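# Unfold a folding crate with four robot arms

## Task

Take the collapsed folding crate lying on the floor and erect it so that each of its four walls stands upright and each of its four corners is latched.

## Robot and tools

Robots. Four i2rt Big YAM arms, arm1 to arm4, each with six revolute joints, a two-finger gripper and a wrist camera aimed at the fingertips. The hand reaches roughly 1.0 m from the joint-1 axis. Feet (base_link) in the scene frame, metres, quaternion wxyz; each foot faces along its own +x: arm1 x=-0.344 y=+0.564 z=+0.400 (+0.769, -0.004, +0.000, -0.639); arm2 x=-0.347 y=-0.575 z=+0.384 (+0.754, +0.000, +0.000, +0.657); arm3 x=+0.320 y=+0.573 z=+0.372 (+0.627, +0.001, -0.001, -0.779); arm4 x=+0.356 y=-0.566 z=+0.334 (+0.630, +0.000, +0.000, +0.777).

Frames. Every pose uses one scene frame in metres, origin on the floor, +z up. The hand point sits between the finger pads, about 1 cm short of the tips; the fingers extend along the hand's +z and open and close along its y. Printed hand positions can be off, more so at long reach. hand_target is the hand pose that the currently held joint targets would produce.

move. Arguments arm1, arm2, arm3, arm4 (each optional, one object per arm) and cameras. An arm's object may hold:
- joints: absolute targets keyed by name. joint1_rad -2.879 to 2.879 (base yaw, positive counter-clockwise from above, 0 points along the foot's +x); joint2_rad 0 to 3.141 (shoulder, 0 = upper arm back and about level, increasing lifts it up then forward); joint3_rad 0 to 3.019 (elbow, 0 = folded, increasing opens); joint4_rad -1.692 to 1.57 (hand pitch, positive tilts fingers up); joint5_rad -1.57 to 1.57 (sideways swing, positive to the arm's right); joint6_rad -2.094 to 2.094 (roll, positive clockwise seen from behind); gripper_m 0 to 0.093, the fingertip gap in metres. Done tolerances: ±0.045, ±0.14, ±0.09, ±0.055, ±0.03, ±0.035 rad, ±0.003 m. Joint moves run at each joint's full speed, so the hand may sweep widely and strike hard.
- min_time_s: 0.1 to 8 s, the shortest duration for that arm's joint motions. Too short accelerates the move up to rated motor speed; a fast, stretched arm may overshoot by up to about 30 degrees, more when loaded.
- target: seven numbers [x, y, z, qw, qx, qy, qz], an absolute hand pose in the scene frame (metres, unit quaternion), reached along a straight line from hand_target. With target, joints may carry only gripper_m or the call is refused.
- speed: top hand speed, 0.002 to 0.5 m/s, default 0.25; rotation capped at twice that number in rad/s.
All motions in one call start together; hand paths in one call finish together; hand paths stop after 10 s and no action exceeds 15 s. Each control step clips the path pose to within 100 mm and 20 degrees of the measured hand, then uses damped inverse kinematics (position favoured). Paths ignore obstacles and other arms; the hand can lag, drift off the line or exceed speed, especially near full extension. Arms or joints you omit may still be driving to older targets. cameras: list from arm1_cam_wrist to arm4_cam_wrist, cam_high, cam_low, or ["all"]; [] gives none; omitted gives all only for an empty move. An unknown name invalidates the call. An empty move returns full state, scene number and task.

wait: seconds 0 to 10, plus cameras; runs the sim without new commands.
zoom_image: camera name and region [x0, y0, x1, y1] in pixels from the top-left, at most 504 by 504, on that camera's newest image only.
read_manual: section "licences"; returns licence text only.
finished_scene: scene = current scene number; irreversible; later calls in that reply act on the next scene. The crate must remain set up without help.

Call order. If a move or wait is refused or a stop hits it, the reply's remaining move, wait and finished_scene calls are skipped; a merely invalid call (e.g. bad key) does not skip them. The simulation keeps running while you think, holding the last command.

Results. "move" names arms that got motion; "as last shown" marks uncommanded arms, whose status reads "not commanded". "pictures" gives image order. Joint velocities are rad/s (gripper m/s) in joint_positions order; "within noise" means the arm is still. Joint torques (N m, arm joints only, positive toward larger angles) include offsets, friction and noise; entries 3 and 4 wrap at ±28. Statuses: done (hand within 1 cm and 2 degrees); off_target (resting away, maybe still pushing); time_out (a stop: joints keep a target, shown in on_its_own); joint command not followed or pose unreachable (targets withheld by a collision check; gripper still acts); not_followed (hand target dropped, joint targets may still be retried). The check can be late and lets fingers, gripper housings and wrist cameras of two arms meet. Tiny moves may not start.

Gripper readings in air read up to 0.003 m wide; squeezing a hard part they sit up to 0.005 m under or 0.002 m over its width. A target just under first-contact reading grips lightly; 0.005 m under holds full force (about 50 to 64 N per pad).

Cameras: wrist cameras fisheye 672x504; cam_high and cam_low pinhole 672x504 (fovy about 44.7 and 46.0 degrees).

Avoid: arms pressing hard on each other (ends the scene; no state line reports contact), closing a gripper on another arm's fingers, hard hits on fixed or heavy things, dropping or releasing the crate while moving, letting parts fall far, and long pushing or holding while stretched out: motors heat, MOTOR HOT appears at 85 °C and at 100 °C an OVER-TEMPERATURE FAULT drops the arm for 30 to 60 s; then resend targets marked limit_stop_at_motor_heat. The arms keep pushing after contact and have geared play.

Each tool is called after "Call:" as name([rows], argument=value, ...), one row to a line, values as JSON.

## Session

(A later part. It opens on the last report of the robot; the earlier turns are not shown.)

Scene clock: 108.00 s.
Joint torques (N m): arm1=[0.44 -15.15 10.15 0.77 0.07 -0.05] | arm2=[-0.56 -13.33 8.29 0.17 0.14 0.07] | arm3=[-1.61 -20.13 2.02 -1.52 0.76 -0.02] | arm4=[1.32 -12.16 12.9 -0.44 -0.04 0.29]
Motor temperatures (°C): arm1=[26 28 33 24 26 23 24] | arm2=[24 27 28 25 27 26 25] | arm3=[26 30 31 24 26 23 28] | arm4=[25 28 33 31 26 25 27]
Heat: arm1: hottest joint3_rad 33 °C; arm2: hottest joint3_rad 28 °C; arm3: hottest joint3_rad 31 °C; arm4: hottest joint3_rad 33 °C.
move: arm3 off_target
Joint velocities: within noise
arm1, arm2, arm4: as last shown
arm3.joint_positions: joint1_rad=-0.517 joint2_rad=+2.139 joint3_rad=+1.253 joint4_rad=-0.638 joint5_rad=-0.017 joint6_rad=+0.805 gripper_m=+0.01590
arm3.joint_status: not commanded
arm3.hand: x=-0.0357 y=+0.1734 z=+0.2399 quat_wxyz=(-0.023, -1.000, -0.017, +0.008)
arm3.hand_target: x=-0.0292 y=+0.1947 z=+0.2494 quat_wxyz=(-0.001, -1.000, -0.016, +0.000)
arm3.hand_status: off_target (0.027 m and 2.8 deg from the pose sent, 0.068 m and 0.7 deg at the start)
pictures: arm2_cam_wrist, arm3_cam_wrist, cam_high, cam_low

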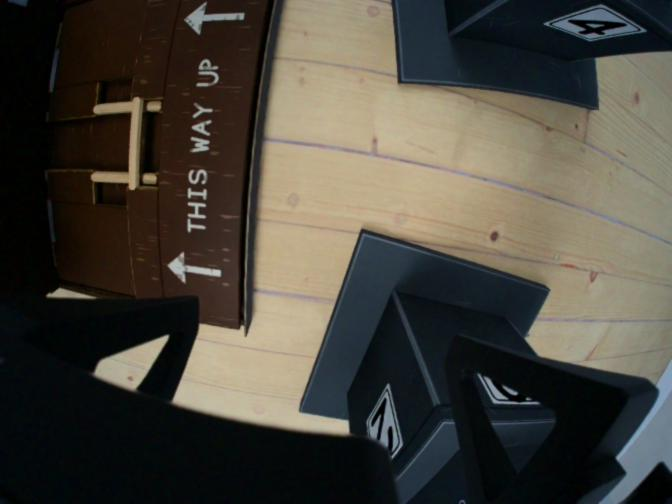

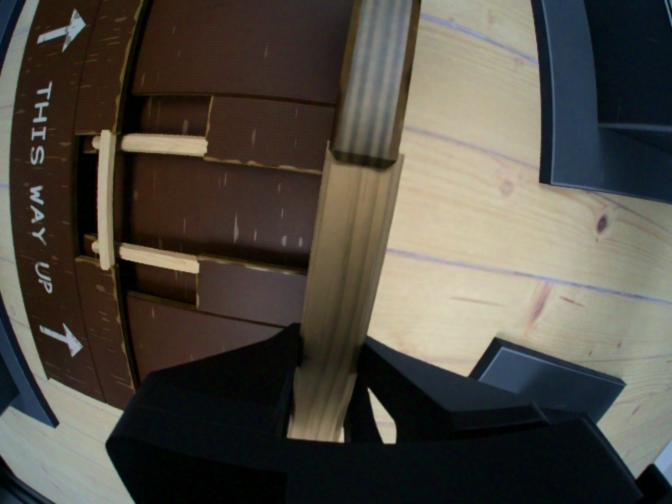

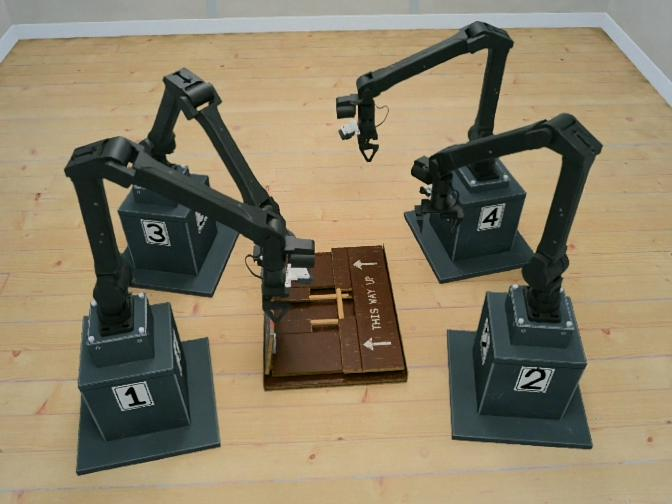

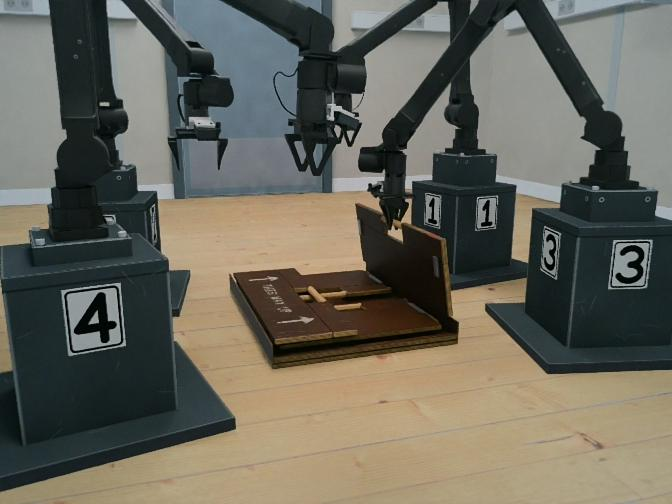

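Call:
move(arm3={"target": [-0.029, 0.215, 0.252, 0, 1, 0.018, 0], "speed": 0.12}, arm2={"target": [-0.02, -0.06, 0.215, 0, -0.0253, 0.9997, 0], "speed": 0.3, "joints": {"gripper_m": 0.06}}, cameras=["arm2_cam_wrist", "arm3_cam_wrist", "cam_low"])

Scene clock: 114.00 s.
Joint torques (N m): arm1=[0.85 -15.21 10.15 0.88 0.04 -0.02] | arm2=[-0.26 -23 7.35 -0.1 0.18 0.06] | arm3=[-1.32 -19.49 1.62 -1.78 0.9 -0.16] | arm4=[1.32 -12.16 12.9 -0.46 -0.04 0.29]
Motor temperatures (°C): arm1=[26 28 33 24 26 23 24] | arm2=[24 27 28 25 27 26 25] | arm3=[26 29 30 24 26 23 28] | arm4=[25 28 33 31 26 25 27]
Heat: arm1: hottest joint3_rad 33 °C; arm2: hottest joint3_rad 28 °C; arm3: hottest joint3_rad 30 °C; arm4: hottest joint3_rad 33 °C.
move: arm2 off_target; arm3 off_target
Joint velocities: within noise
arm1, arm4: as last shown
arm2.joint_positions: joint1_rad=-0.425 joint2_rad=+2.366 joint3_rad=+1.541 joint4_rad=-0.775 joint5_rad=+0.002 joint6_rad=+0.944 gripper_m=+0.06014
arm2.joint_status: all done
arm2.hand: x=-0.0309 y=-0.0747 z=+0.2032 quat_wxyz=(+0.007, +0.033, -0.999, +0.013)
arm2.hand_target: x=-0.0204 y=-0.0622 z=+0.2137 quat_wxyz=(-0.002, +0.027, -1.000, +0.002)
arm2.hand_status: off_target (0.022 m and 1.9 deg from the pose sent, 0.336 m and 4.2 deg at the start)
arm3.joint_positions: joint1_rad=-0.537 joint2_rad=+2.114 joint3_rad=+1.211 joint4_rad=-0.612 joint5_rad=-0.018 joint6_rad=+0.784 gripper_m=+0.01600
arm3.joint_status: not commanded
arm3.hand: x=-0.0368 y=+0.1876 z=+0.2423 quat_wxyz=(-0.026, -0.999, -0.018, +0.011)
arm3.hand_target: x=-0.0279 y=+0.2122 z=+0.2514 quat_wxyz=(-0.001, -1.000, -0.021, +0.000)
arm3.hand_status: off_target (0.030 m and 3.3 deg from the pose sent, 0.044 m and 2.8 deg at the start)

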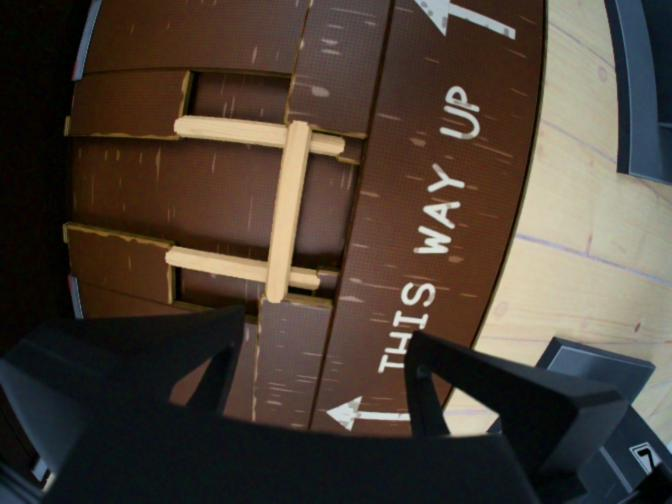

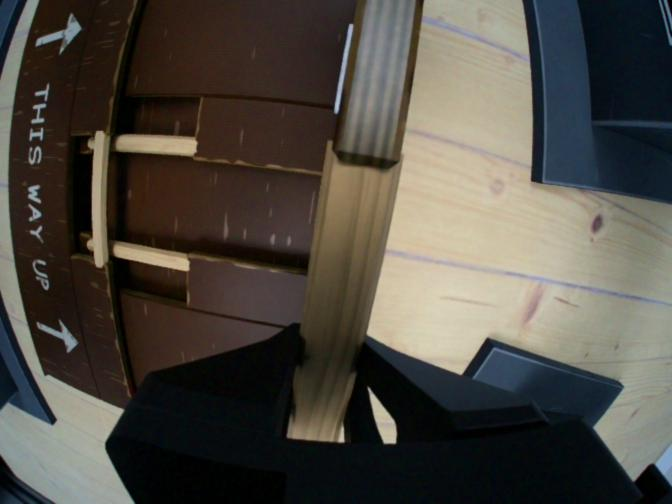

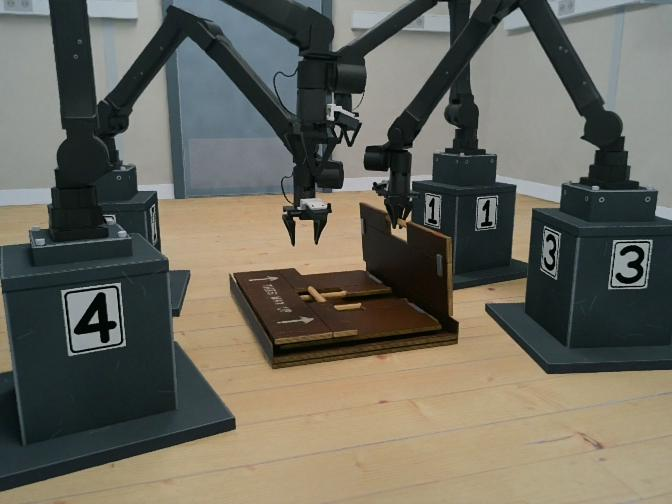

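Call:
move(arm2={"target": [-0.017, -0.039, 0.046, 0, -0.03, 0.9995, 0], "speed": 0.2, "joints": {"gripper_m": 0.06}}, cameras=["arm2_cam_wrist"])

Scene clock: 120.53 s.
Joint torques (N m): arm1=[0.5 -14.86 10.11 0.62 0.07 -0.04] | arm2=[0.32 -24.41 6.24 0.36 0 0.07] | arm3=[-2.14 -19.72 1.62 -1.77 0.88 -0.12] | arm4=[1.32 -12.16 12.9 -0.46 -0.04 0.29]
Motor temperatures (°C): arm1=[26 29 33 24 26 23 24] | arm2=[24 28 27 25 27 26 25] | arm3=[26 29 30 24 26 23 28] | arm4=[25 28 33 30 26 25 27]
Heat: arm1: hottest joint3_rad 33 °C; arm2: hottest joint2_rad 28 °C; arm3: hottest joint3_rad 30 °C; arm4: hottest joint3_rad 33 °C.
move: arm2 off_target
Joint velocities: within noise
arm1, arm3, arm4: as last shown
arm2.joint_positions: joint1_rad=-0.413 joint2_rad=+2.743 joint3_rad=+1.794 joint4_rad=-0.653 joint5_rad=+0.000 joint6_rad=+0.951 gripper_m=+0.06012
arm2.joint_status: all done
arm2.hand: x=-0.0266 y=-0.0534 z=+0.0408 quat_wxyz=(+0.008, +0.035, -0.999, +0.013)
arm2.hand_target: x=-0.0215 y=-0.0384 z=+0.0460 quat_wxyz=(+0.001, +0.034, -0.999, +0.000)
arm2.hand_status: off_target (0.018 m and 1.8 deg from the pose sent, 0.162 m and 1.7 deg at the start)

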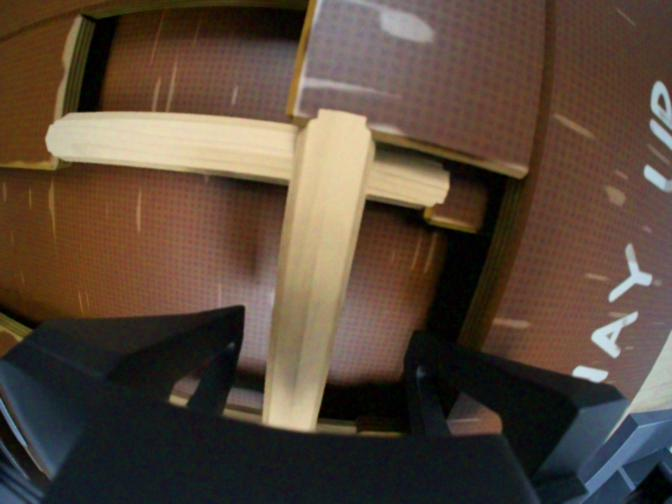

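Call:
move(arm2={"target": [-0.017, -0.039, 0.062, 0, -0.03, 0.9995, 0], "speed": 0.2, "joints": {"gripper_m": 0.008}}, cameras=["arm2_cam_wrist"])

Scene clock: 122.70 s.
Joint torques (N m): arm1=[0.56 -15.03 10.1 0.83 0.01 -0.05] | arm2=[-0.85 -26.93 4.66 -0.43 0.22 0.06] | arm3=[-1.55 -19.19 1.62 -1.7 0.89 -0.15] | arm4=[1.32 -12.16 12.9 -0.44 -0.04 0.29]
Motor temperatures (°C): arm1=[26 29 34 24 26 23 24] | arm2=[24 28 27 25 27 26 25] | arm3=[26 29 30 24 26 23 28] | arm4=[25 28 33 30 26 25 27]
Heat: arm1: hottest joint3_rad 34 °C; arm2: hottest joint2_rad 28 °C; arm3: hottest joint3_rad 30 °C; arm4: hottest joint3_rad 33 °C.
move: arm2 off_target
Joint velocities: within noise
arm1, arm3, arm4: as last shown
arm2.joint_positions: joint1_rad=-0.407 joint2_rad=+2.743 joint3_rad=+1.802 joint4_rad=-0.634 joint5_rad=-0.004 joint6_rad=+0.957 gripper_m=+0.01681
arm2.joint_status: gripper_m off_target (ended at +0.01684, target +0.00800)
arm2.hand: x=-0.0259 y=-0.0434 z=+0.0424 quat_wxyz=(+0.003, +0.035, -0.999, +0.001)
arm2.hand_target: x=-0.0151 y=-0.0369 z=+0.0618 quat_wxyz=(-0.003, +0.027, -1.000, -0.004)
arm2.hand_status: off_target (0.022 m and 0.7 deg from the pose sent, 0.027 m and 1.8 deg at the start)

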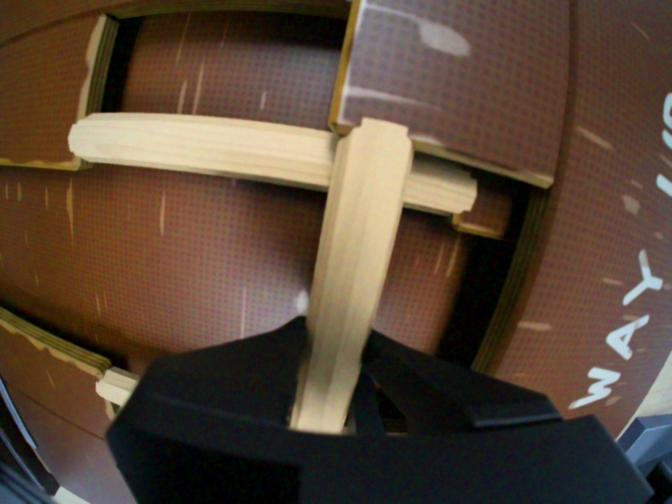

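Call:
move(arm2={"target": [-0.018, -0.058, 0.145, 0, -0.03, 0.9995, 0], "speed": 0.2})

Call:
move(arm2={"target": [-0.018, -0.103, 0.203, 0, -0.03, 0.9995, 0], "speed": 0.2}, cameras=["arm2_cam_wrist", "cam_low"])

Scene clock: 127.27 s.
Joint torques (N m): arm1=[0.62 -14.92 10.19 0.8 0.07 -0.03] | arm2=[-0.91 -28.04 3.77 -1.31 0.38 -0.09] | arm3=[-1.61 -19.78 1.58 -1.7 0.87 -0.14] | arm4=[1.32 -12.16 12.92 -0.44 -0.04 0.29]
Motor temperatures (°C): arm1=[26 29 34 24 26 23 24] | arm2=[24 29 27 25 27 26 25] | arm3=[26 29 29 24 26 23 28] | arm4=[25 28 33 30 26 25 26]
Heat: arm1: hottest joint3_rad 34 °C; arm2: hottest joint2_rad 29 °C; arm3: hottest joint2_rad 29 °C; arm4: hottest joint3_rad 33 °C.
move: arm2 off_target
Joint velocities: within noise
arm1, arm3, arm4: as last shown
arm2.joint_positions: joint1_rad=-0.419 joint2_rad=+2.564 joint3_rad=+1.651 joint4_rad=-0.657 joint5_rad=-0.007 joint6_rad=+0.945 gripper_m=+0.01664
arm2.joint_status: not commanded
arm2.hand: x=-0.0255 y=-0.0562 z=+0.1148 quat_wxyz=(+0.002, +0.035, -0.999, -0.003)
arm2.hand_target: x=-0.0180 y=-0.0573 z=+0.1431 quat_wxyz=(+0.000, +0.033, -0.999, +0.001)
arm2.hand_status: off_target (0.031 m and 0.7 deg from the pose sent, 0.104 m and 0.7 deg at the start)
pictures: none

Scene clock: 128.27 s.
Joint torques (N m): arm1=[0.5 -15.21 10.13 0.73 0.06 -0.04] | arm2=[-1.2 -26.7 3.51 -1.37 0.49 -0.07] | arm3=[-1.61 -19.37 1.5 -1.72 0.88 -0.15] | arm4=[1.32 -12.1 12.9 -0.44 -0.04 0.29]
Motor temperatures (°C): arm1=[26 29 34 24 26 23 24] | arm2=[24 29 27 25 27 26 25] | arm3=[26 29 29 24 26 23 28] | arm4=[25 28 33 30 26 25 26]
Heat: arm1: hottest joint3_rad 34 °C; arm2: hottest joint2_rad 29 °C; arm3: hottest joint2_rad 29 °C; arm4: hottest joint3_rad 33 °C.
move: arm2 off_target
Joint velocities: within noise
arm1, arm3, arm4: as last shown
arm2.joint_positions: joint1_rad=-0.457 joint2_rad=+2.384 joint3_rad=+1.469 joint4_rad=-0.648 joint5_rad=-0.012 joint6_rad=+0.907 gripper_m=+0.01664
arm2.joint_status: not commanded
arm2.hand: x=-0.0244 y=-0.0948 z=+0.1749 quat_wxyz=(+0.002, +0.035, -0.999, -0.007)
arm2.hand_target: x=-0.0179 y=-0.1018 z=+0.2015 quat_wxyz=(+0.000, +0.030, -1.000, -0.001)
arm2.hand_status: off_target (0.030 m and 1.0 deg from the pose sent, 0.100 m and 0.7 deg at the start)

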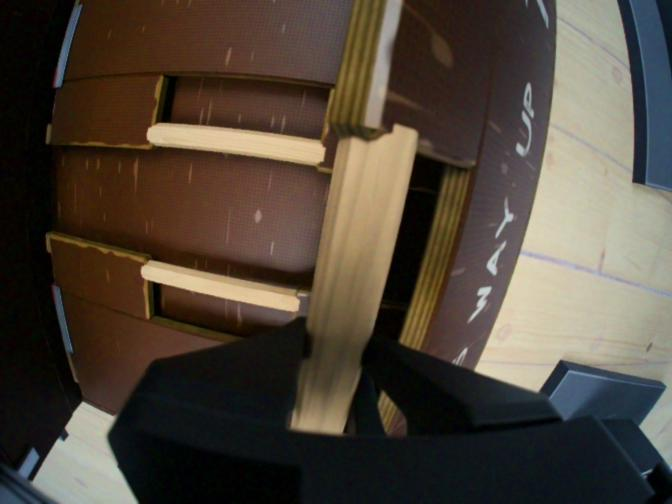

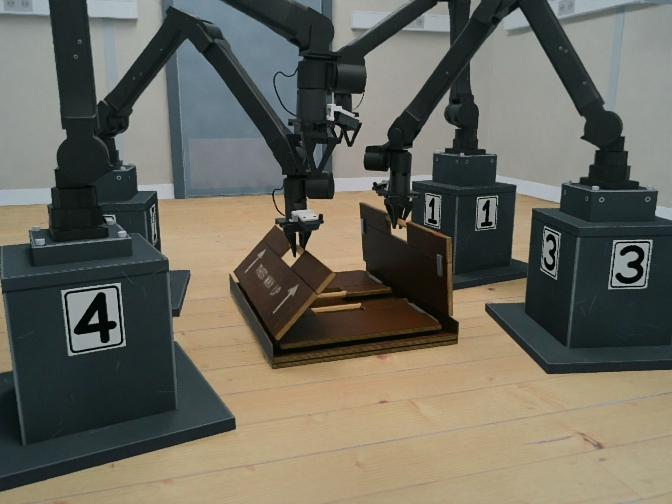

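Call:
move(arm2={"target": [-0.018, -0.168, 0.237, 0, -0.03, 0.9995, 0], "speed": 0.2})

Call:
move(arm2={"target": [-0.018, -0.235, 0.244, 0, -0.03, 0.9995, 0], "speed": 0.12}, arm1={"target": [-0.087, -0.035, 0.235, 0, 0.6915, 0.7224, 0], "speed": 0.3, "joints": {"gripper_m": 0.06}}, cameras=["arm1_cam_wrist", "arm2_cam_wrist", "cam_low", "cam_high"])

Scene clock: 135.73 s.
Joint torques (N m): arm1=[0.15 -14.74 10.17 0.75 0.04 0] | arm2=[-1.03 -23.24 3.6 -0.68 0.47 -0.04] | arm3=[-1.67 -19.43 1.61 -1.7 0.9 -0.14] | arm4=[1.32 -12.16 12.92 -0.46 -0.04 0.29]
Motor temperatures (°C): arm1=[26 29 34 24 26 23 24] | arm2=[24 30 27 25 27 26 25] | arm3=[26 29 29 24 27 23 28] | arm4=[25 28 33 30 26 25 26]
Heat: arm1: hottest joint3_rad 34 °C; arm2: hottest joint2_rad 30 °C; arm3: hottest joint2_rad 29 °C; arm4: hottest joint3_rad 33 °C.
move: arm2 off_target
Joint velocities: within noise
arm1, arm3, arm4: as last shown
arm2.joint_positions: joint1_rad=-0.531 joint2_rad=+2.213 joint3_rad=+1.266 joint4_rad=-0.625 joint5_rad=-0.012 joint6_rad=+0.835 gripper_m=+0.01660
arm2.joint_status: not commanded
arm2.hand: x=-0.0222 y=-0.1608 z=+0.2198 quat_wxyz=(+0.004, +0.034, -0.999, -0.004)
arm2.hand_target: x=-0.0177 y=-0.1670 z=+0.2368 quat_wxyz=(+0.000, +0.029, -1.000, -0.001)
arm2.hand_status: off_target (0.019 m and 0.8 deg from the pose sent, 0.096 m and 1.0 deg at the start)
pictures: none

Scene clock: 137.97 s.
Joint torques (N m): arm1=[-0.56 -24.59 9.31 0.01 0.25 0.21] | arm2=[-2.08 -21.25 2.4 -0.81 0.91 -0.12] | arm3=[-1.38 -19.37 1.57 -1.83 0.89 -0.16] | arm4=[1.32 -12.16 12.9 -0.46 -0.04 0.29]
Motor temperatures (°C): arm1=[26 29 34 24 26 23 24] | arm2=[24 30 27 25 28 26 25] | arm3=[26 28 29 24 27 23 28] | arm4=[25 28 34 30 26 25 26]
Heat: arm1: hottest joint3_rad 34 °C; arm2: hottest joint2_rad 30 °C; arm3: hottest joint3_rad 29 °C; arm4: hottest joint3_rad 34 °C.
move: arm1 off_target; arm2 off_target
Joint velocities: within noise
arm1.joint_positions: joint1_rad=+0.226 joint2_rad=+2.432 joint3_rad=+1.706 joint4_rad=-0.879 joint5_rad=-0.004 joint6_rad=+0.341 gripper_m=+0.06006
arm1.joint_status: all done
arm1.hand: x=-0.0932 y=-0.0146 z=+0.2263 quat_wxyz=(+0.015, -0.682, -0.731, -0.005)
arm1.hand_target: x=-0.0898 y=-0.0319 z=+0.2336 quat_wxyz=(+0.003, -0.689, -0.724, +0.002)
arm1.hand_status: off_target (0.023 m and 2.3 deg from the pose sent, 0.385 m and 5.1 deg at the start)
arm2.joint_positions: joint1_rad=-0.606 joint2_rad=+2.116 joint3_rad=+1.110 joint4_rad=-0.544 joint5_rad=-0.023 joint6_rad=+0.757 gripper_m=+0.01668
arm2.joint_status: not commanded
arm2.hand: x=-0.0206 y=-0.2147 z=+0.2330 quat_wxyz=(+0.000, +0.036, -0.999, -0.016)
arm2.hand_target: x=-0.0182 y=-0.2335 z=+0.2440 quat_wxyz=(+0.000, +0.028, -1.000, -0.001)
arm2.hand_status: off_target (0.023 m and 1.9 deg from the pose sent, 0.078 m and 0.8 deg at the start)
arm3: as last shown
arm4.joint_positions: joint1_rad=-0.174 joint2_rad=+1.574 joint3_rad=+1.144 joint4_rad=-1.186 joint5_rad=-0.006 joint6_rad=+0.021 gripper_m=+0.09396
arm4.joint_status: not commanded
arm4.hand: x=+0.3412 y=-0.1396 z=+0.4362 quat_wxyz=(+0.018, +0.711, -0.703, +0.014)
arm4.hand_target: x=+0.3433 y=-0.1226 z=+0.4482 quat_wxyz=(+0.007, +0.703, -0.711, +0.004)
arm4.hand_status: not commanded
pictures: arm1_cam_wrist, arm2_cam_wrist, cam_high, cam_low

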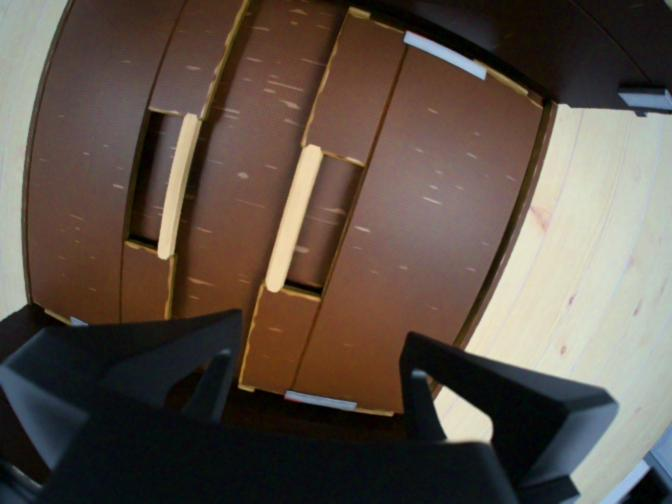

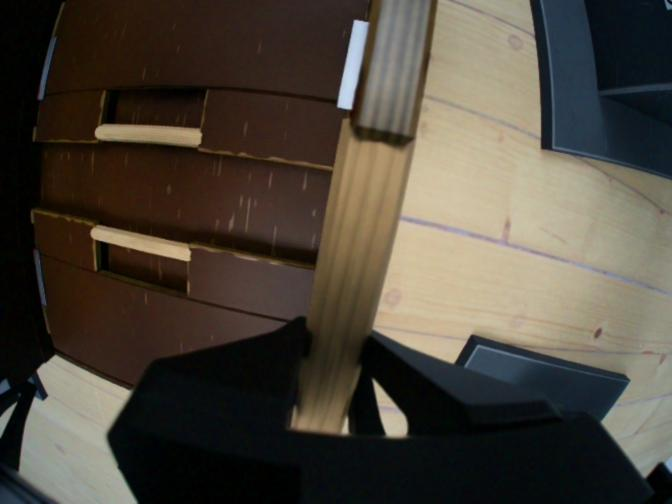

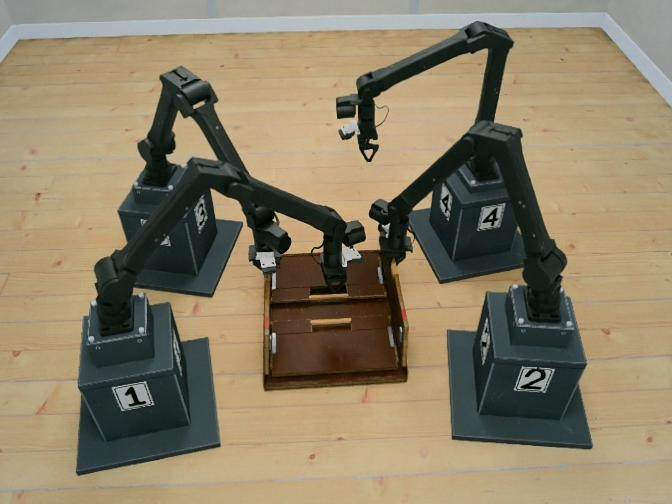

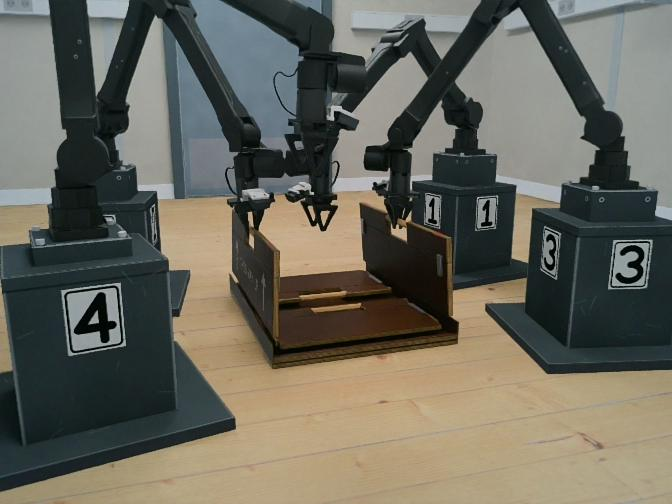

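Call:
move(arm1={"target": [-0.067, -0.024, 0.115, 0, 0.7314, 0.6820, 0], "speed": 0.25, "joints": {"gripper_m": 0.06}}, arm4={"target": [0.10, -0.03, 0.26, 0, 0.7224, -0.6915, 0], "speed": 0.3, "joints": {"gripper_m": 0.06}}, cameras=["arm1_cam_wrist", "arm4_cam_wrist", "arm3_cam_wrist", "cam_low"])

Scene clock: 155.70 s.
Joint torques (N m): arm1=[0.38 -25.29 8.13 0.98 0.14 0.24] | arm2=[-2.14 -21.25 2.41 -0.8 0.91 -0.12] | arm3=[-1.85 -19.66 1.57 -1.72 0.88 -0.12] | arm4=[1.32 -19.08 11.1 -0.28 -0.01 0.28]
Motor temperatures (°C): arm1=[26 29 34 24 26 23 24] | arm2=[24 30 26 25 28 26 26] | arm3=[26 28 28 24 27 23 28] | arm4=[25 28 34 30 26 25 26]
Heat: arm1: hottest joint3_rad 34 °C; arm2: hottest joint2_rad 30 °C; arm3: hottest joint2_rad 28 °C; arm4: hottest joint3_rad 34 °C.
move: arm1 off_target; arm4 off_target
Joint velocities: within noise
arm1.joint_positions: joint1_rad=+0.251 joint2_rad=+2.656 joint3_rad=+1.801 joint4_rad=-0.755 joint5_rad=-0.005 joint6_rad=+0.498 gripper_m=+0.06006
arm1.joint_status: all done
arm1.hand: x=-0.0799 y=-0.0079 z=+0.1131 quat_wxyz=(+0.017, -0.729, -0.685, -0.005)
arm1.hand_target: x=-0.0675 y=-0.0222 z=+0.1155 quat_wxyz=(+0.000, -0.731, -0.682, +0.000)
arm1.hand_status: off_target (0.021 m and 2.1 deg from the pose sent, 0.115 m and 8.2 deg at the start)
arm2, arm3: as last shown
arm4.joint_positions: joint1_rad=+0.243 joint2_rad=+2.150 joint3_rad=+1.469 joint4_rad=-0.910 joint5_rad=-0.003 joint6_rad=+0.381 gripper_m=+0.06007
arm4.joint_status: all done
arm4.hand: x=+0.1042 y=-0.0461 z=+0.2565 quat_wxyz=(+0.005, +0.731, -0.682, +0.008)
arm4.hand_target: x=+0.1006 y=-0.0308 z=+0.2596 quat_wxyz=(+0.000, +0.723, -0.691, -0.001)
arm4.hand_status: off_target (0.017 m and 1.8 deg from the pose sent, 0.318 m and 3.2 deg at the start)
pictures: arm1_cam_wrist, arm3_cam_wrist, arm4_cam_wrist, cam_low

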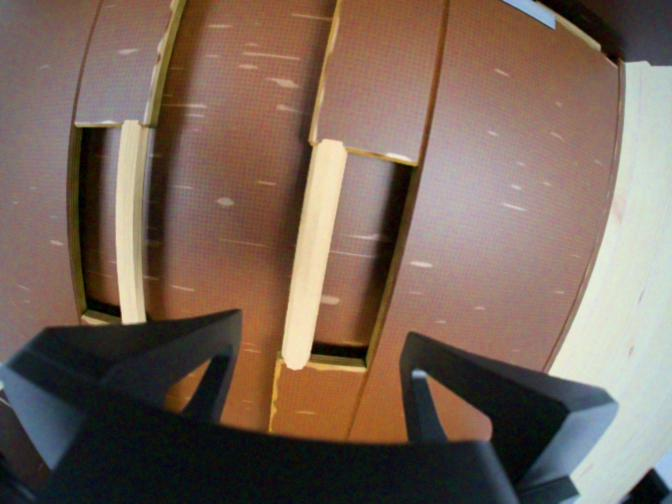

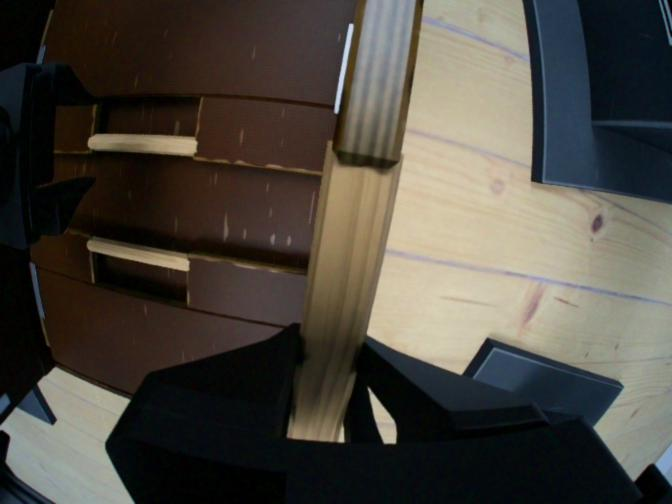

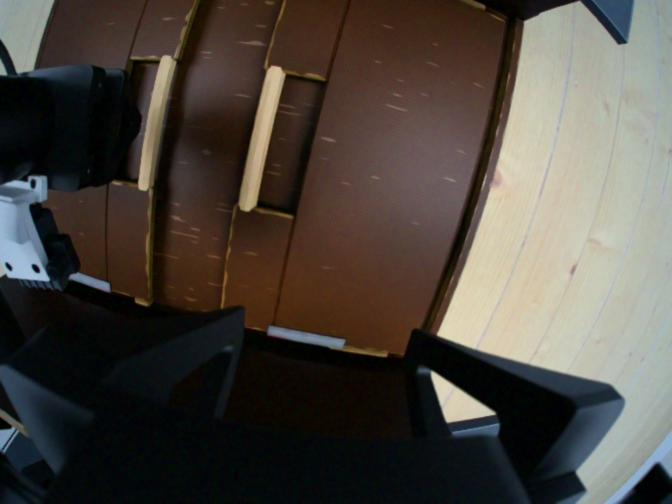

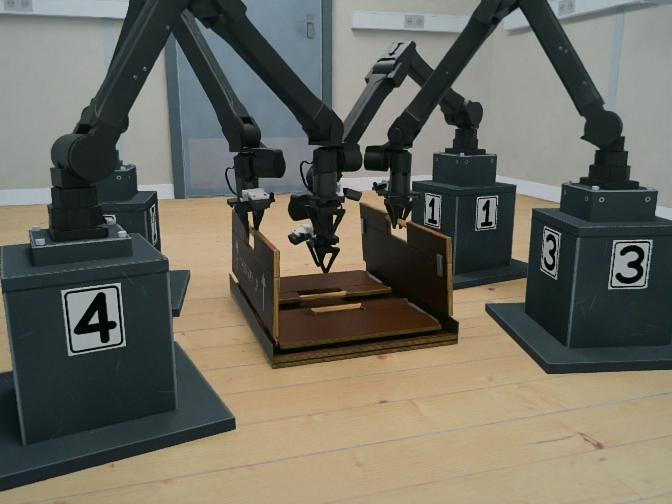

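Call:
move(arm1={"target": [-0.063, -0.023, 0.043, 0, 0.7314, 0.6820, 0], "speed": 0.2, "joints": {"gripper_m": 0.046}}, cameras=["arm1_cam_wrist"])

Scene clock: 161.73 s.
Joint torques (N m): arm1=[-0.73 -27.58 5.52 0.43 0.2 0.08] | arm2=[-2.08 -21.3 2.41 -0.79 0.91 -0.12] | arm3=[-1.67 -19.55 1.65 -1.72 0.89 -0.15] | arm4=[1.38 -19.08 11.08 -0.27 -0.02 0.3]
Motor temperatures (°C): arm1=[26 30 34 24 26 23 24] | arm2=[24 30 26 25 28 26 26] | arm3=[26 28 28 24 27 23 28] | arm4=[25 28 34 30 26 25 26]
Heat: arm1: hottest joint3_rad 34 °C; arm2: hottest joint2_rad 30 °C; arm3: hottest joint2_rad 28 °C; arm4: hottest joint3_rad 34 °C.
move: arm1 not_followed
Joint velocities: within noise
arm1.joint_positions: joint1_rad=+0.251 joint2_rad=+2.722 joint3_rad=+1.850 joint4_rad=-0.716 joint5_rad=-0.005 joint6_rad=+0.501 gripper_m=+0.04606
arm1.joint_status: all done
arm1.hand: x=-0.0770 y=-0.0147 z=+0.0843 quat_wxyz=(+0.007, -0.730, -0.684, -0.001)
arm1.hand_target: x=-0.0742 y=-0.0206 z=+0.0935 quat_wxyz=(+0.001, -0.730, -0.684, +0.001)
arm1.hand_status: not_followed (0.044 m and 0.9 deg from the pose sent, 0.074 m and 2.1 deg at the start)
arm2: as last shown
arm3.joint_positions: joint1_rad=-0.537 joint2_rad=+2.114 joint3_rad=+1.211 joint4_rad=-0.612 joint5_rad=-0.018 joint6_rad=+0.784 gripper_m=+0.01600
arm3.joint_status: not commanded
arm3.hand: x=-0.0368 y=+0.1876 z=+0.2423 quat_wxyz=(-0.026, -0.999, -0.018, +0.011)
arm3.hand_target: x=-0.0279 y=+0.2122 z=+0.2514 quat_wxyz=(-0.001, -1.000, -0.021, +0.000)
arm3.hand_status: not commanded
arm4.joint_positions: joint1_rad=+0.241 joint2_rad=+2.150 joint3_rad=+1.469 joint4_rad=-0.910 joint5_rad=-0.003 joint6_rad=+0.381 gripper_m=+0.06007
arm4.joint_status: not commanded
arm4.hand: x=+0.1050 y=-0.0457 z=+0.2565 quat_wxyz=(+0.005, +0.731, -0.683, +0.008)
arm4.hand_target: x=+0.1014 y=-0.0304 z=+0.2596 quat_wxyz=(+0.000, +0.723, -0.691, -0.001)
arm4.hand_status: not commanded
pose unreachable (arm1 arm): on one or more control steps of this call this arm could not follow its commanded pose, so it was not sent that pose on those steps. On the call's last step it was still not sent that pose. It may still have moved: this result reports where it is.
cause: moving toward the commanded pose would bring a part of the arm too close to another arm (this arm's forearm (the part past joint 3) and the arm3 arm's wrist (the part past joint 4), 20 mm apart when this arm was first held).

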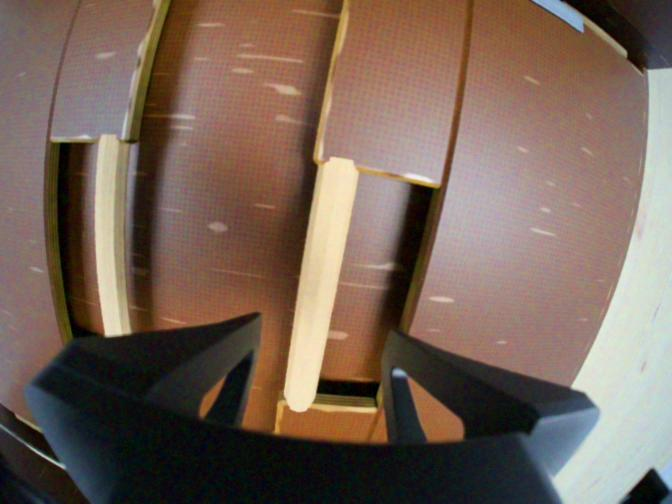

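Call:
move(arm3={"target": [-0.029, 0.215, 0.252, 0.2, 0.9796, 0.0177, -0.0035], "speed": 0.15}, arm2={"target": [-0.018, -0.24, 0.244, 0.006, -0.0295, 0.9792, 0.2], "speed": 0.15}, cameras=["arm2_cam_wrist", "arm3_cam_wrist", "cam_low"])

Scene clock: 170.40 s.
Joint torques (N m): arm1=[-0.38 -27.52 5.31 0.4 0.17 0.05] | arm2=[-3.78 -20.42 0.91 0.12 -0.35 -0.43] | arm3=[-2.43 -18.14 0.94 0.17 -0.72 -0.14] | arm4=[1.32 -19.02 11.1 -0.28 -0.02 0.3]
Motor temperatures (°C): arm1=[26 30 34 24 26 23 24] | arm2=[24 30 25 25 28 26 26] | arm3=[26 28 28 24 27 23 29] | arm4=[25 29 34 30 26 25 26]
Heat: arm1: hottest joint3_rad 34 °C; arm2: hottest joint2_rad 30 °C; arm3: hottest gripper 29 °C; arm4: hottest joint3_rad 34 °C.
move: arm2 off_target; arm3 off_target
Joint velocities: within noise
arm1, arm4: as last shown
arm2.joint_positions: joint1_rad=-0.707 joint2_rad=+2.075 joint3_rad=+0.912 joint4_rad=-0.134 joint5_rad=-0.296 joint6_rad=+0.703 gripper_m=+0.01652
arm2.joint_status: not commanded
arm2.hand: x=-0.0207 y=-0.2179 z=+0.2318 quat_wxyz=(-0.007, +0.032, -0.979, -0.199)
arm2.hand_target: x=-0.0174 y=-0.2398 z=+0.2427 quat_wxyz=(-0.008, +0.027, -0.980, -0.197)
arm2.hand_status: off_target (0.025 m and 0.3 deg from the pose sent, 0.028 m and 21.3 deg at the start)
arm3.joint_positions: joint1_rad=-0.638 joint2_rad=+2.050 joint3_rad=+1.001 joint4_rad=-0.234 joint5_rad=-0.279 joint6_rad=+0.721 gripper_m=+0.01589
arm3.joint_status: not commanded
arm3.hand: x=-0.0365 y=+0.1989 z=+0.2431 quat_wxyz=(-0.197, -0.980, -0.018, +0.015)
arm3.hand_target: x=-0.0290 y=+0.2148 z=+0.2510 quat_wxyz=(-0.197, -0.980, -0.017, +0.004)
arm3.hand_status: off_target (0.020 m and 1.3 deg from the pose sent, 0.030 m and 20.1 deg at the start)

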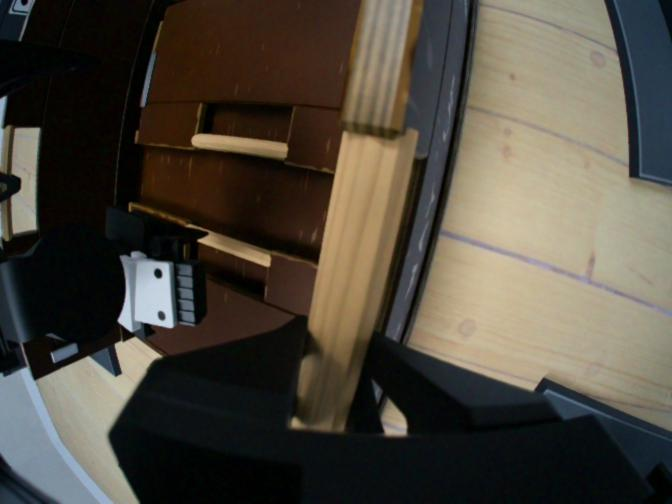

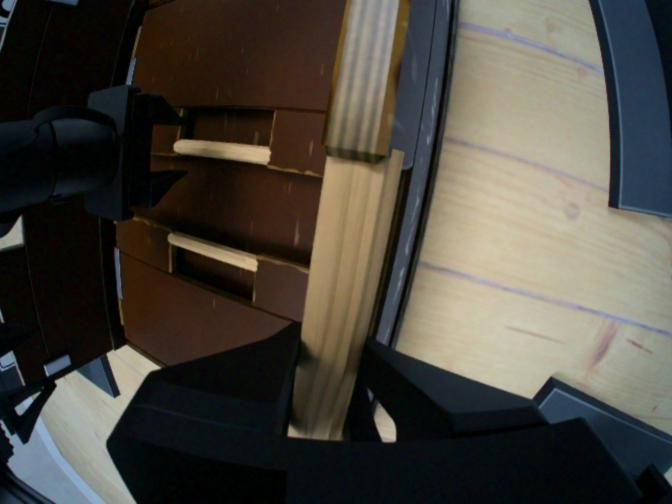

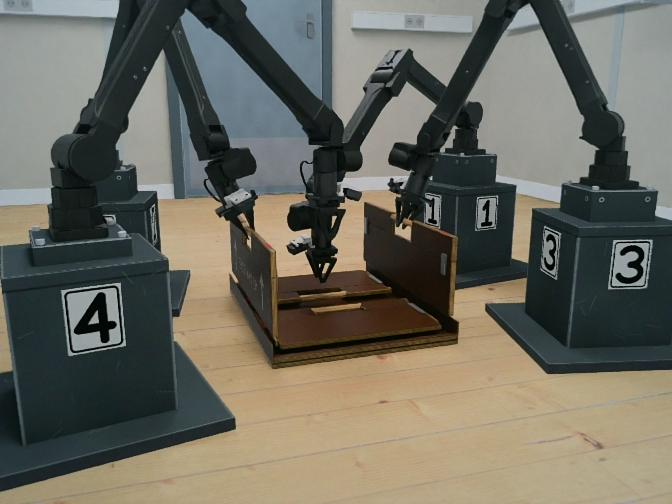

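Call:
move(arm1={"target": [-0.064, -0.023, 0.043, 0, 0.7314, 0.6820, 0], "speed": 0.2, "joints": {"gripper_m": 0.046}}, cameras=["arm1_cam_wrist"])

Scene clock: 172.80 s.
Joint torques (N m): arm1=[0.91 -25.47 7.82 0.65 0.09 0.2] | arm2=[-3.84 -20.42 0.92 0.12 -0.35 -0.43] | arm3=[-2.43 -18.43 0.91 0.03 -0.75 -0.18] | arm4=[1.38 -19.08 11.1 -0.27 -0.02 0.29]
Motor temperatures (°C): arm1=[26 30 34 24 26 23 24] | arm2=[24 30 25 25 28 26 26] | arm3=[26 28 28 24 27 23 29] | arm4=[25 29 34 30 26 25 26]
Heat: arm1: hottest joint3_rad 34 °C; arm2: hottest joint2_rad 30 °C; arm3: hottest gripper 29 °C; arm4: hottest joint3_rad 34 °C.
move: arm1 off_target
Joint velocities: within noise
arm1.joint_positions: joint1_rad=+0.254 joint2_rad=+2.826 joint3_rad=+1.922 joint4_rad=-0.706 joint5_rad=-0.007 joint6_rad=+0.502 gripper_m=+0.04606
arm1.joint_status: all done
arm1.hand: x=-0.0784 y=-0.0074 z=+0.0373 quat_wxyz=(+0.017, -0.729, -0.684, -0.005)
arm1.hand_target: x=-0.0641 y=-0.0216 z=+0.0432 quat_wxyz=(+0.000, -0.731, -0.683, -0.001)
arm1.hand_status: off_target (0.022 m and 2.1 deg from the pose sent, 0.044 m and 0.9 deg at the start)
arm2, arm3, arm4: as last shown

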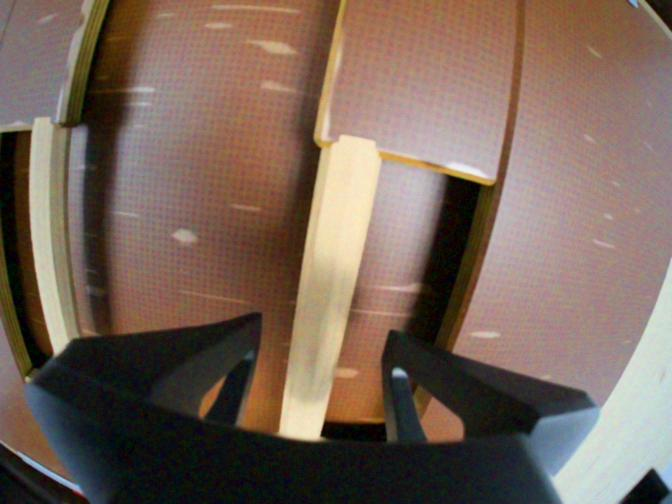

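Call:
move(arm1={"target": [-0.061, -0.023, 0.031, 0, 0.7314, 0.6820, 0], "speed": 0.15, "joints": {"gripper_m": 0.046}}, cameras=["arm1_cam_wrist", "cam_low"])

Scene clock: 177.80 s.
Joint torques (N m): arm1=[0.5 -25 8.02 0.72 0.13 0.19] | arm2=[-3.78 -20.42 0.92 0.09 -0.35 -0.43] | arm3=[-2.02 -18.08 0.98 0.2 -0.74 -0.19] | arm4=[1.32 -19.02 11.08 -0.27 -0.01 0.29]
Motor temperatures (°C): arm1=[26 30 34 24 26 23 24] | arm2=[24 30 25 25 28 26 26] | arm3=[26 28 28 24 27 23 29] | arm4=[25 30 34 30 26 25 26]
Heat: arm1: hottest joint3_rad 34 °C; arm2: hottest joint2_rad 30 °C; arm3: hottest gripper 29 °C; arm4: hottest joint3_rad 34 °C.
move: arm1 off_target
Joint velocities: within noise
arm1.joint_positions: joint1_rad=+0.258 joint2_rad=+2.844 joint3_rad=+1.954 joint4_rad=-0.706 joint5_rad=-0.007 joint6_rad=+0.507 gripper_m=+0.04605
arm1.joint_status: all done
arm1.hand: x=-0.0721 y=-0.0139 z=+0.0334 quat_wxyz=(+0.011, -0.729, -0.684, -0.003)
arm1.hand_target: x=-0.0611 y=-0.0222 z=+0.0311 quat_wxyz=(+0.000, -0.731, -0.682, +0.000)
arm1.hand_status: off_target (0.015 m and 1.3 deg from the pose sent, 0.024 m and 2.1 deg at the start)
arm2, arm3, arm4: as last shown

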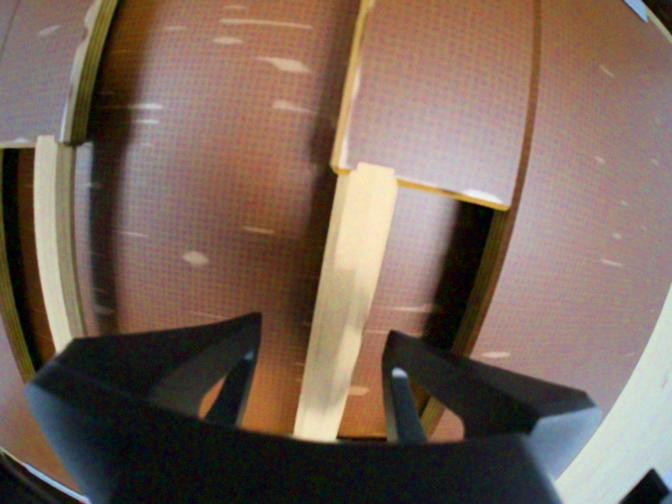

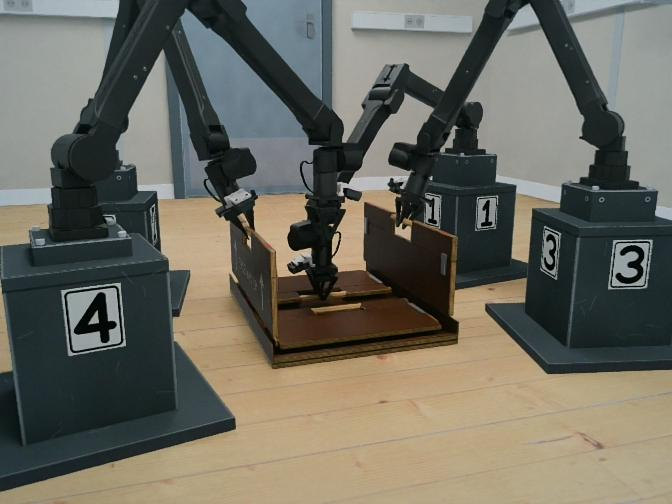

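Call:
move(arm1={"joints": {"gripper_m": 0.008}}, cameras=["arm1_cam_wrist"])

Scene clock: 179.93 s.
Joint torques (N m): arm1=[-0.03 -25.52 7.99 0.69 -0.07 0.2] | arm2=[-3.78 -20.48 0.91 0.1 -0.35 -0.43] | arm3=[-2.73 -17.85 0.96 0.14 -0.74 -0.18] | arm4=[1.38 -19.08 11.08 -0.28 -0.02 0.3]
Motor temperatures (°C): arm1=[26 30 34 24 26 23 24] | arm2=[24 30 25 25 28 26 26] | arm3=[26 28 28 24 27 23 29] | arm4=[25 30 34 30 26 25 26]
Heat: arm1: hottest joint3_rad 34 °C; arm2: hottest joint2_rad 30 °C; arm3: hottest gripper 29 °C; arm4: hottest joint3_rad 34 °C.
move: arm1 off_target
Joint velocities: within noise
arm1.joint_positions: joint1_rad=+0.255 joint2_rad=+2.844 joint3_rad=+1.954 joint4_rad=-0.709 joint5_rad=+0.007 joint6_rad=+0.517 gripper_m=+0.01676
arm1.joint_status: gripper_m off_target (ended at +0.01679, target +0.00800)
arm1.hand: x=-0.0764 y=-0.0150 z=+0.0335 quat_wxyz=(+0.014, -0.734, -0.679, +0.003)
arm1.hand_target: x=-0.0641 y=-0.0237 z=+0.0311 quat_wxyz=(+0.001, -0.735, -0.678, +0.004)
arm1.hand_status: not commanded
arm2, arm3, arm4: as last shown

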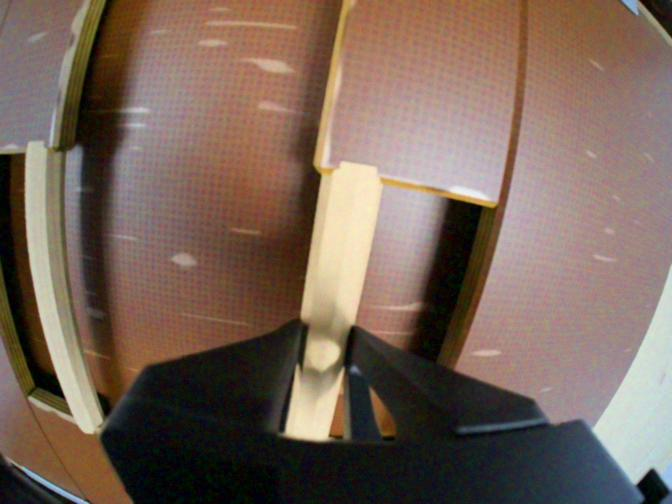

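Call:
move(arm1={"target": [-0.078, -0.022, 0.135, 0, 0.7314, 0.6820, 0], "speed": 0.2})

Call:
move(arm1={"target": [-0.124, -0.022, 0.200, 0, 0.7314, 0.6820, 0], "speed": 0.2}, cameras=["arm1_cam_wrist", "cam_low", "cam_high"])

Scene clock: 184.50 s.
Joint torques (N m): arm1=[0.03 -30.74 5 -0.31 0.39 -0.04] | arm2=[-3.78 -20.48 0.91 0.12 -0.35 -0.43] | arm3=[-2.32 -18.08 0.96 0.21 -0.74 -0.14] | arm4=[1.38 -19.08 11.08 -0.28 -0.02 0.29]
Motor temperatures (°C): arm1=[26 31 34 24 26 23 24] | arm2=[24 30 25 25 28 26 26] | arm3=[26 28 28 24 27 23 29] | arm4=[25 30 34 30 26 25 26]
Heat: arm1: hottest joint3_rad 34 °C; arm2: hottest joint2_rad 30 °C; arm3: hottest gripper 29 °C; arm4: hottest joint3_rad 34 °C.
move: arm1 off_target
Joint velocities: within noise
arm1.joint_positions: joint1_rad=+0.232 joint2_rad=+2.669 joint3_rad=+1.805 joint4_rad=-0.723 joint5_rad=-0.021 joint6_rad=+0.498 gripper_m=+0.01629
arm1.joint_status: not commanded
arm1.hand: x=-0.0862 y=-0.0159 z=+0.1057 quat_wxyz=(+0.004, -0.735, -0.678, -0.008)
arm1.hand_target: x=-0.0793 y=-0.0260 z=+0.1340 quat_wxyz=(-0.005, -0.730, -0.683, -0.002)
arm1.hand_status: off_target (0.031 m and 1.2 deg from the pose sent, 0.102 m and 1.7 deg at the start)
arm2, arm3, arm4: as last shown
pictures: none

Scene clock: 185.63 s.
Joint torques (N m): arm1=[0.44 -27.87 5.49 -0.06 0.22 -0.01] | arm2=[-3.84 -20.42 0.91 0.12 -0.35 -0.43] | arm3=[-2.08 -18.2 0.91 0.14 -0.72 -0.17] | arm4=[1.38 -19.08 11.08 -0.27 -0.02 0.3]
Motor temperatures (°C): arm1=[26 31 34 24 26 23 25] | arm2=[24 30 25 25 28 26 26] | arm3=[26 28 28 24 27 23 29] | arm4=[25 30 34 30 26 25 26]
Heat: arm1: hottest joint3_rad 34 °C; arm2: hottest joint2_rad 30 °C; arm3: hottest gripper 29 °C; arm4: hottest joint3_rad 34 °C.
move: arm1 off_target
Joint velocities: within noise
arm1.joint_positions: joint1_rad=+0.172 joint2_rad=+2.488 joint3_rad=+1.667 joint4_rad=-0.770 joint5_rad=-0.010 joint6_rad=+0.444 gripper_m=+0.01351
arm1.joint_status: not commanded
arm1.hand: x=-0.1278 y=-0.0165 z=+0.1813 quat_wxyz=(+0.007, -0.737, -0.676, -0.004)
arm1.hand_target: x=-0.1229 y=-0.0217 z=+0.1992 quat_wxyz=(+0.000, -0.731, -0.682, -0.001)
arm1.hand_status: off_target (0.020 m and 1.4 deg from the pose sent, 0.102 m and 1.2 deg at the start)
arm2, arm3, arm4: as last shown
arm2.hand_target: x=-0.0174 y=-0.2398 z=+0.2426 quat_wxyz=(-0.008, +0.027, -0.980, -0.197)
pictures: arm1_cam_wrist, cam_high, cam_low

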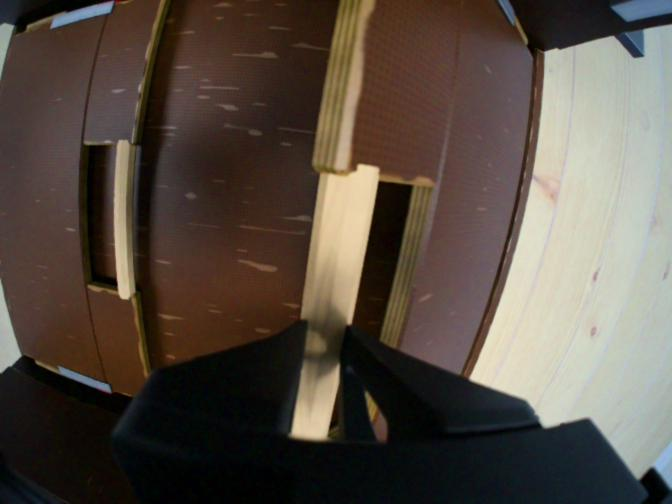

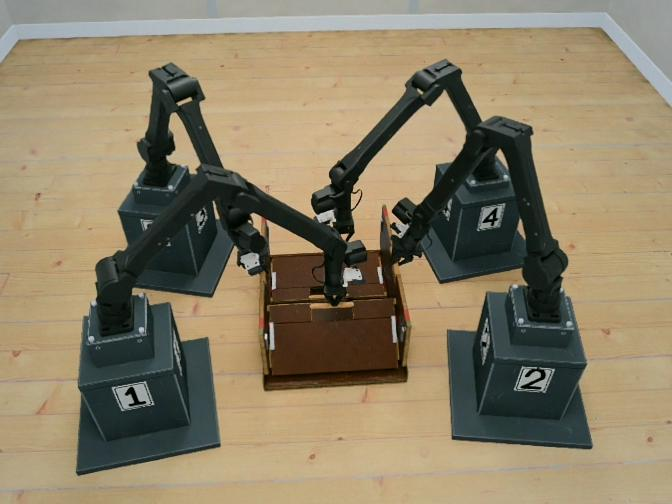

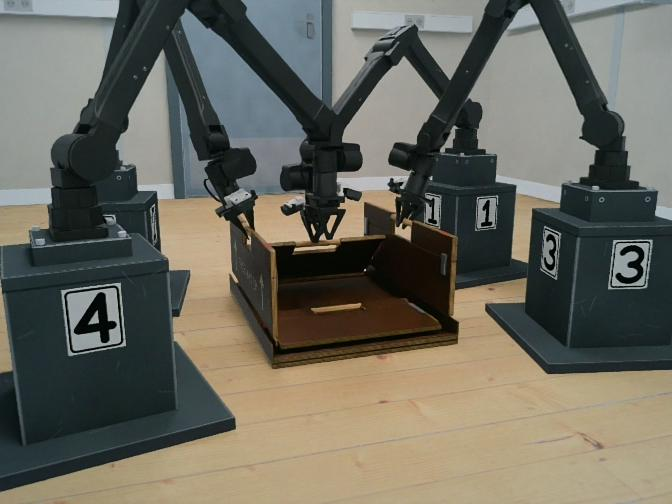

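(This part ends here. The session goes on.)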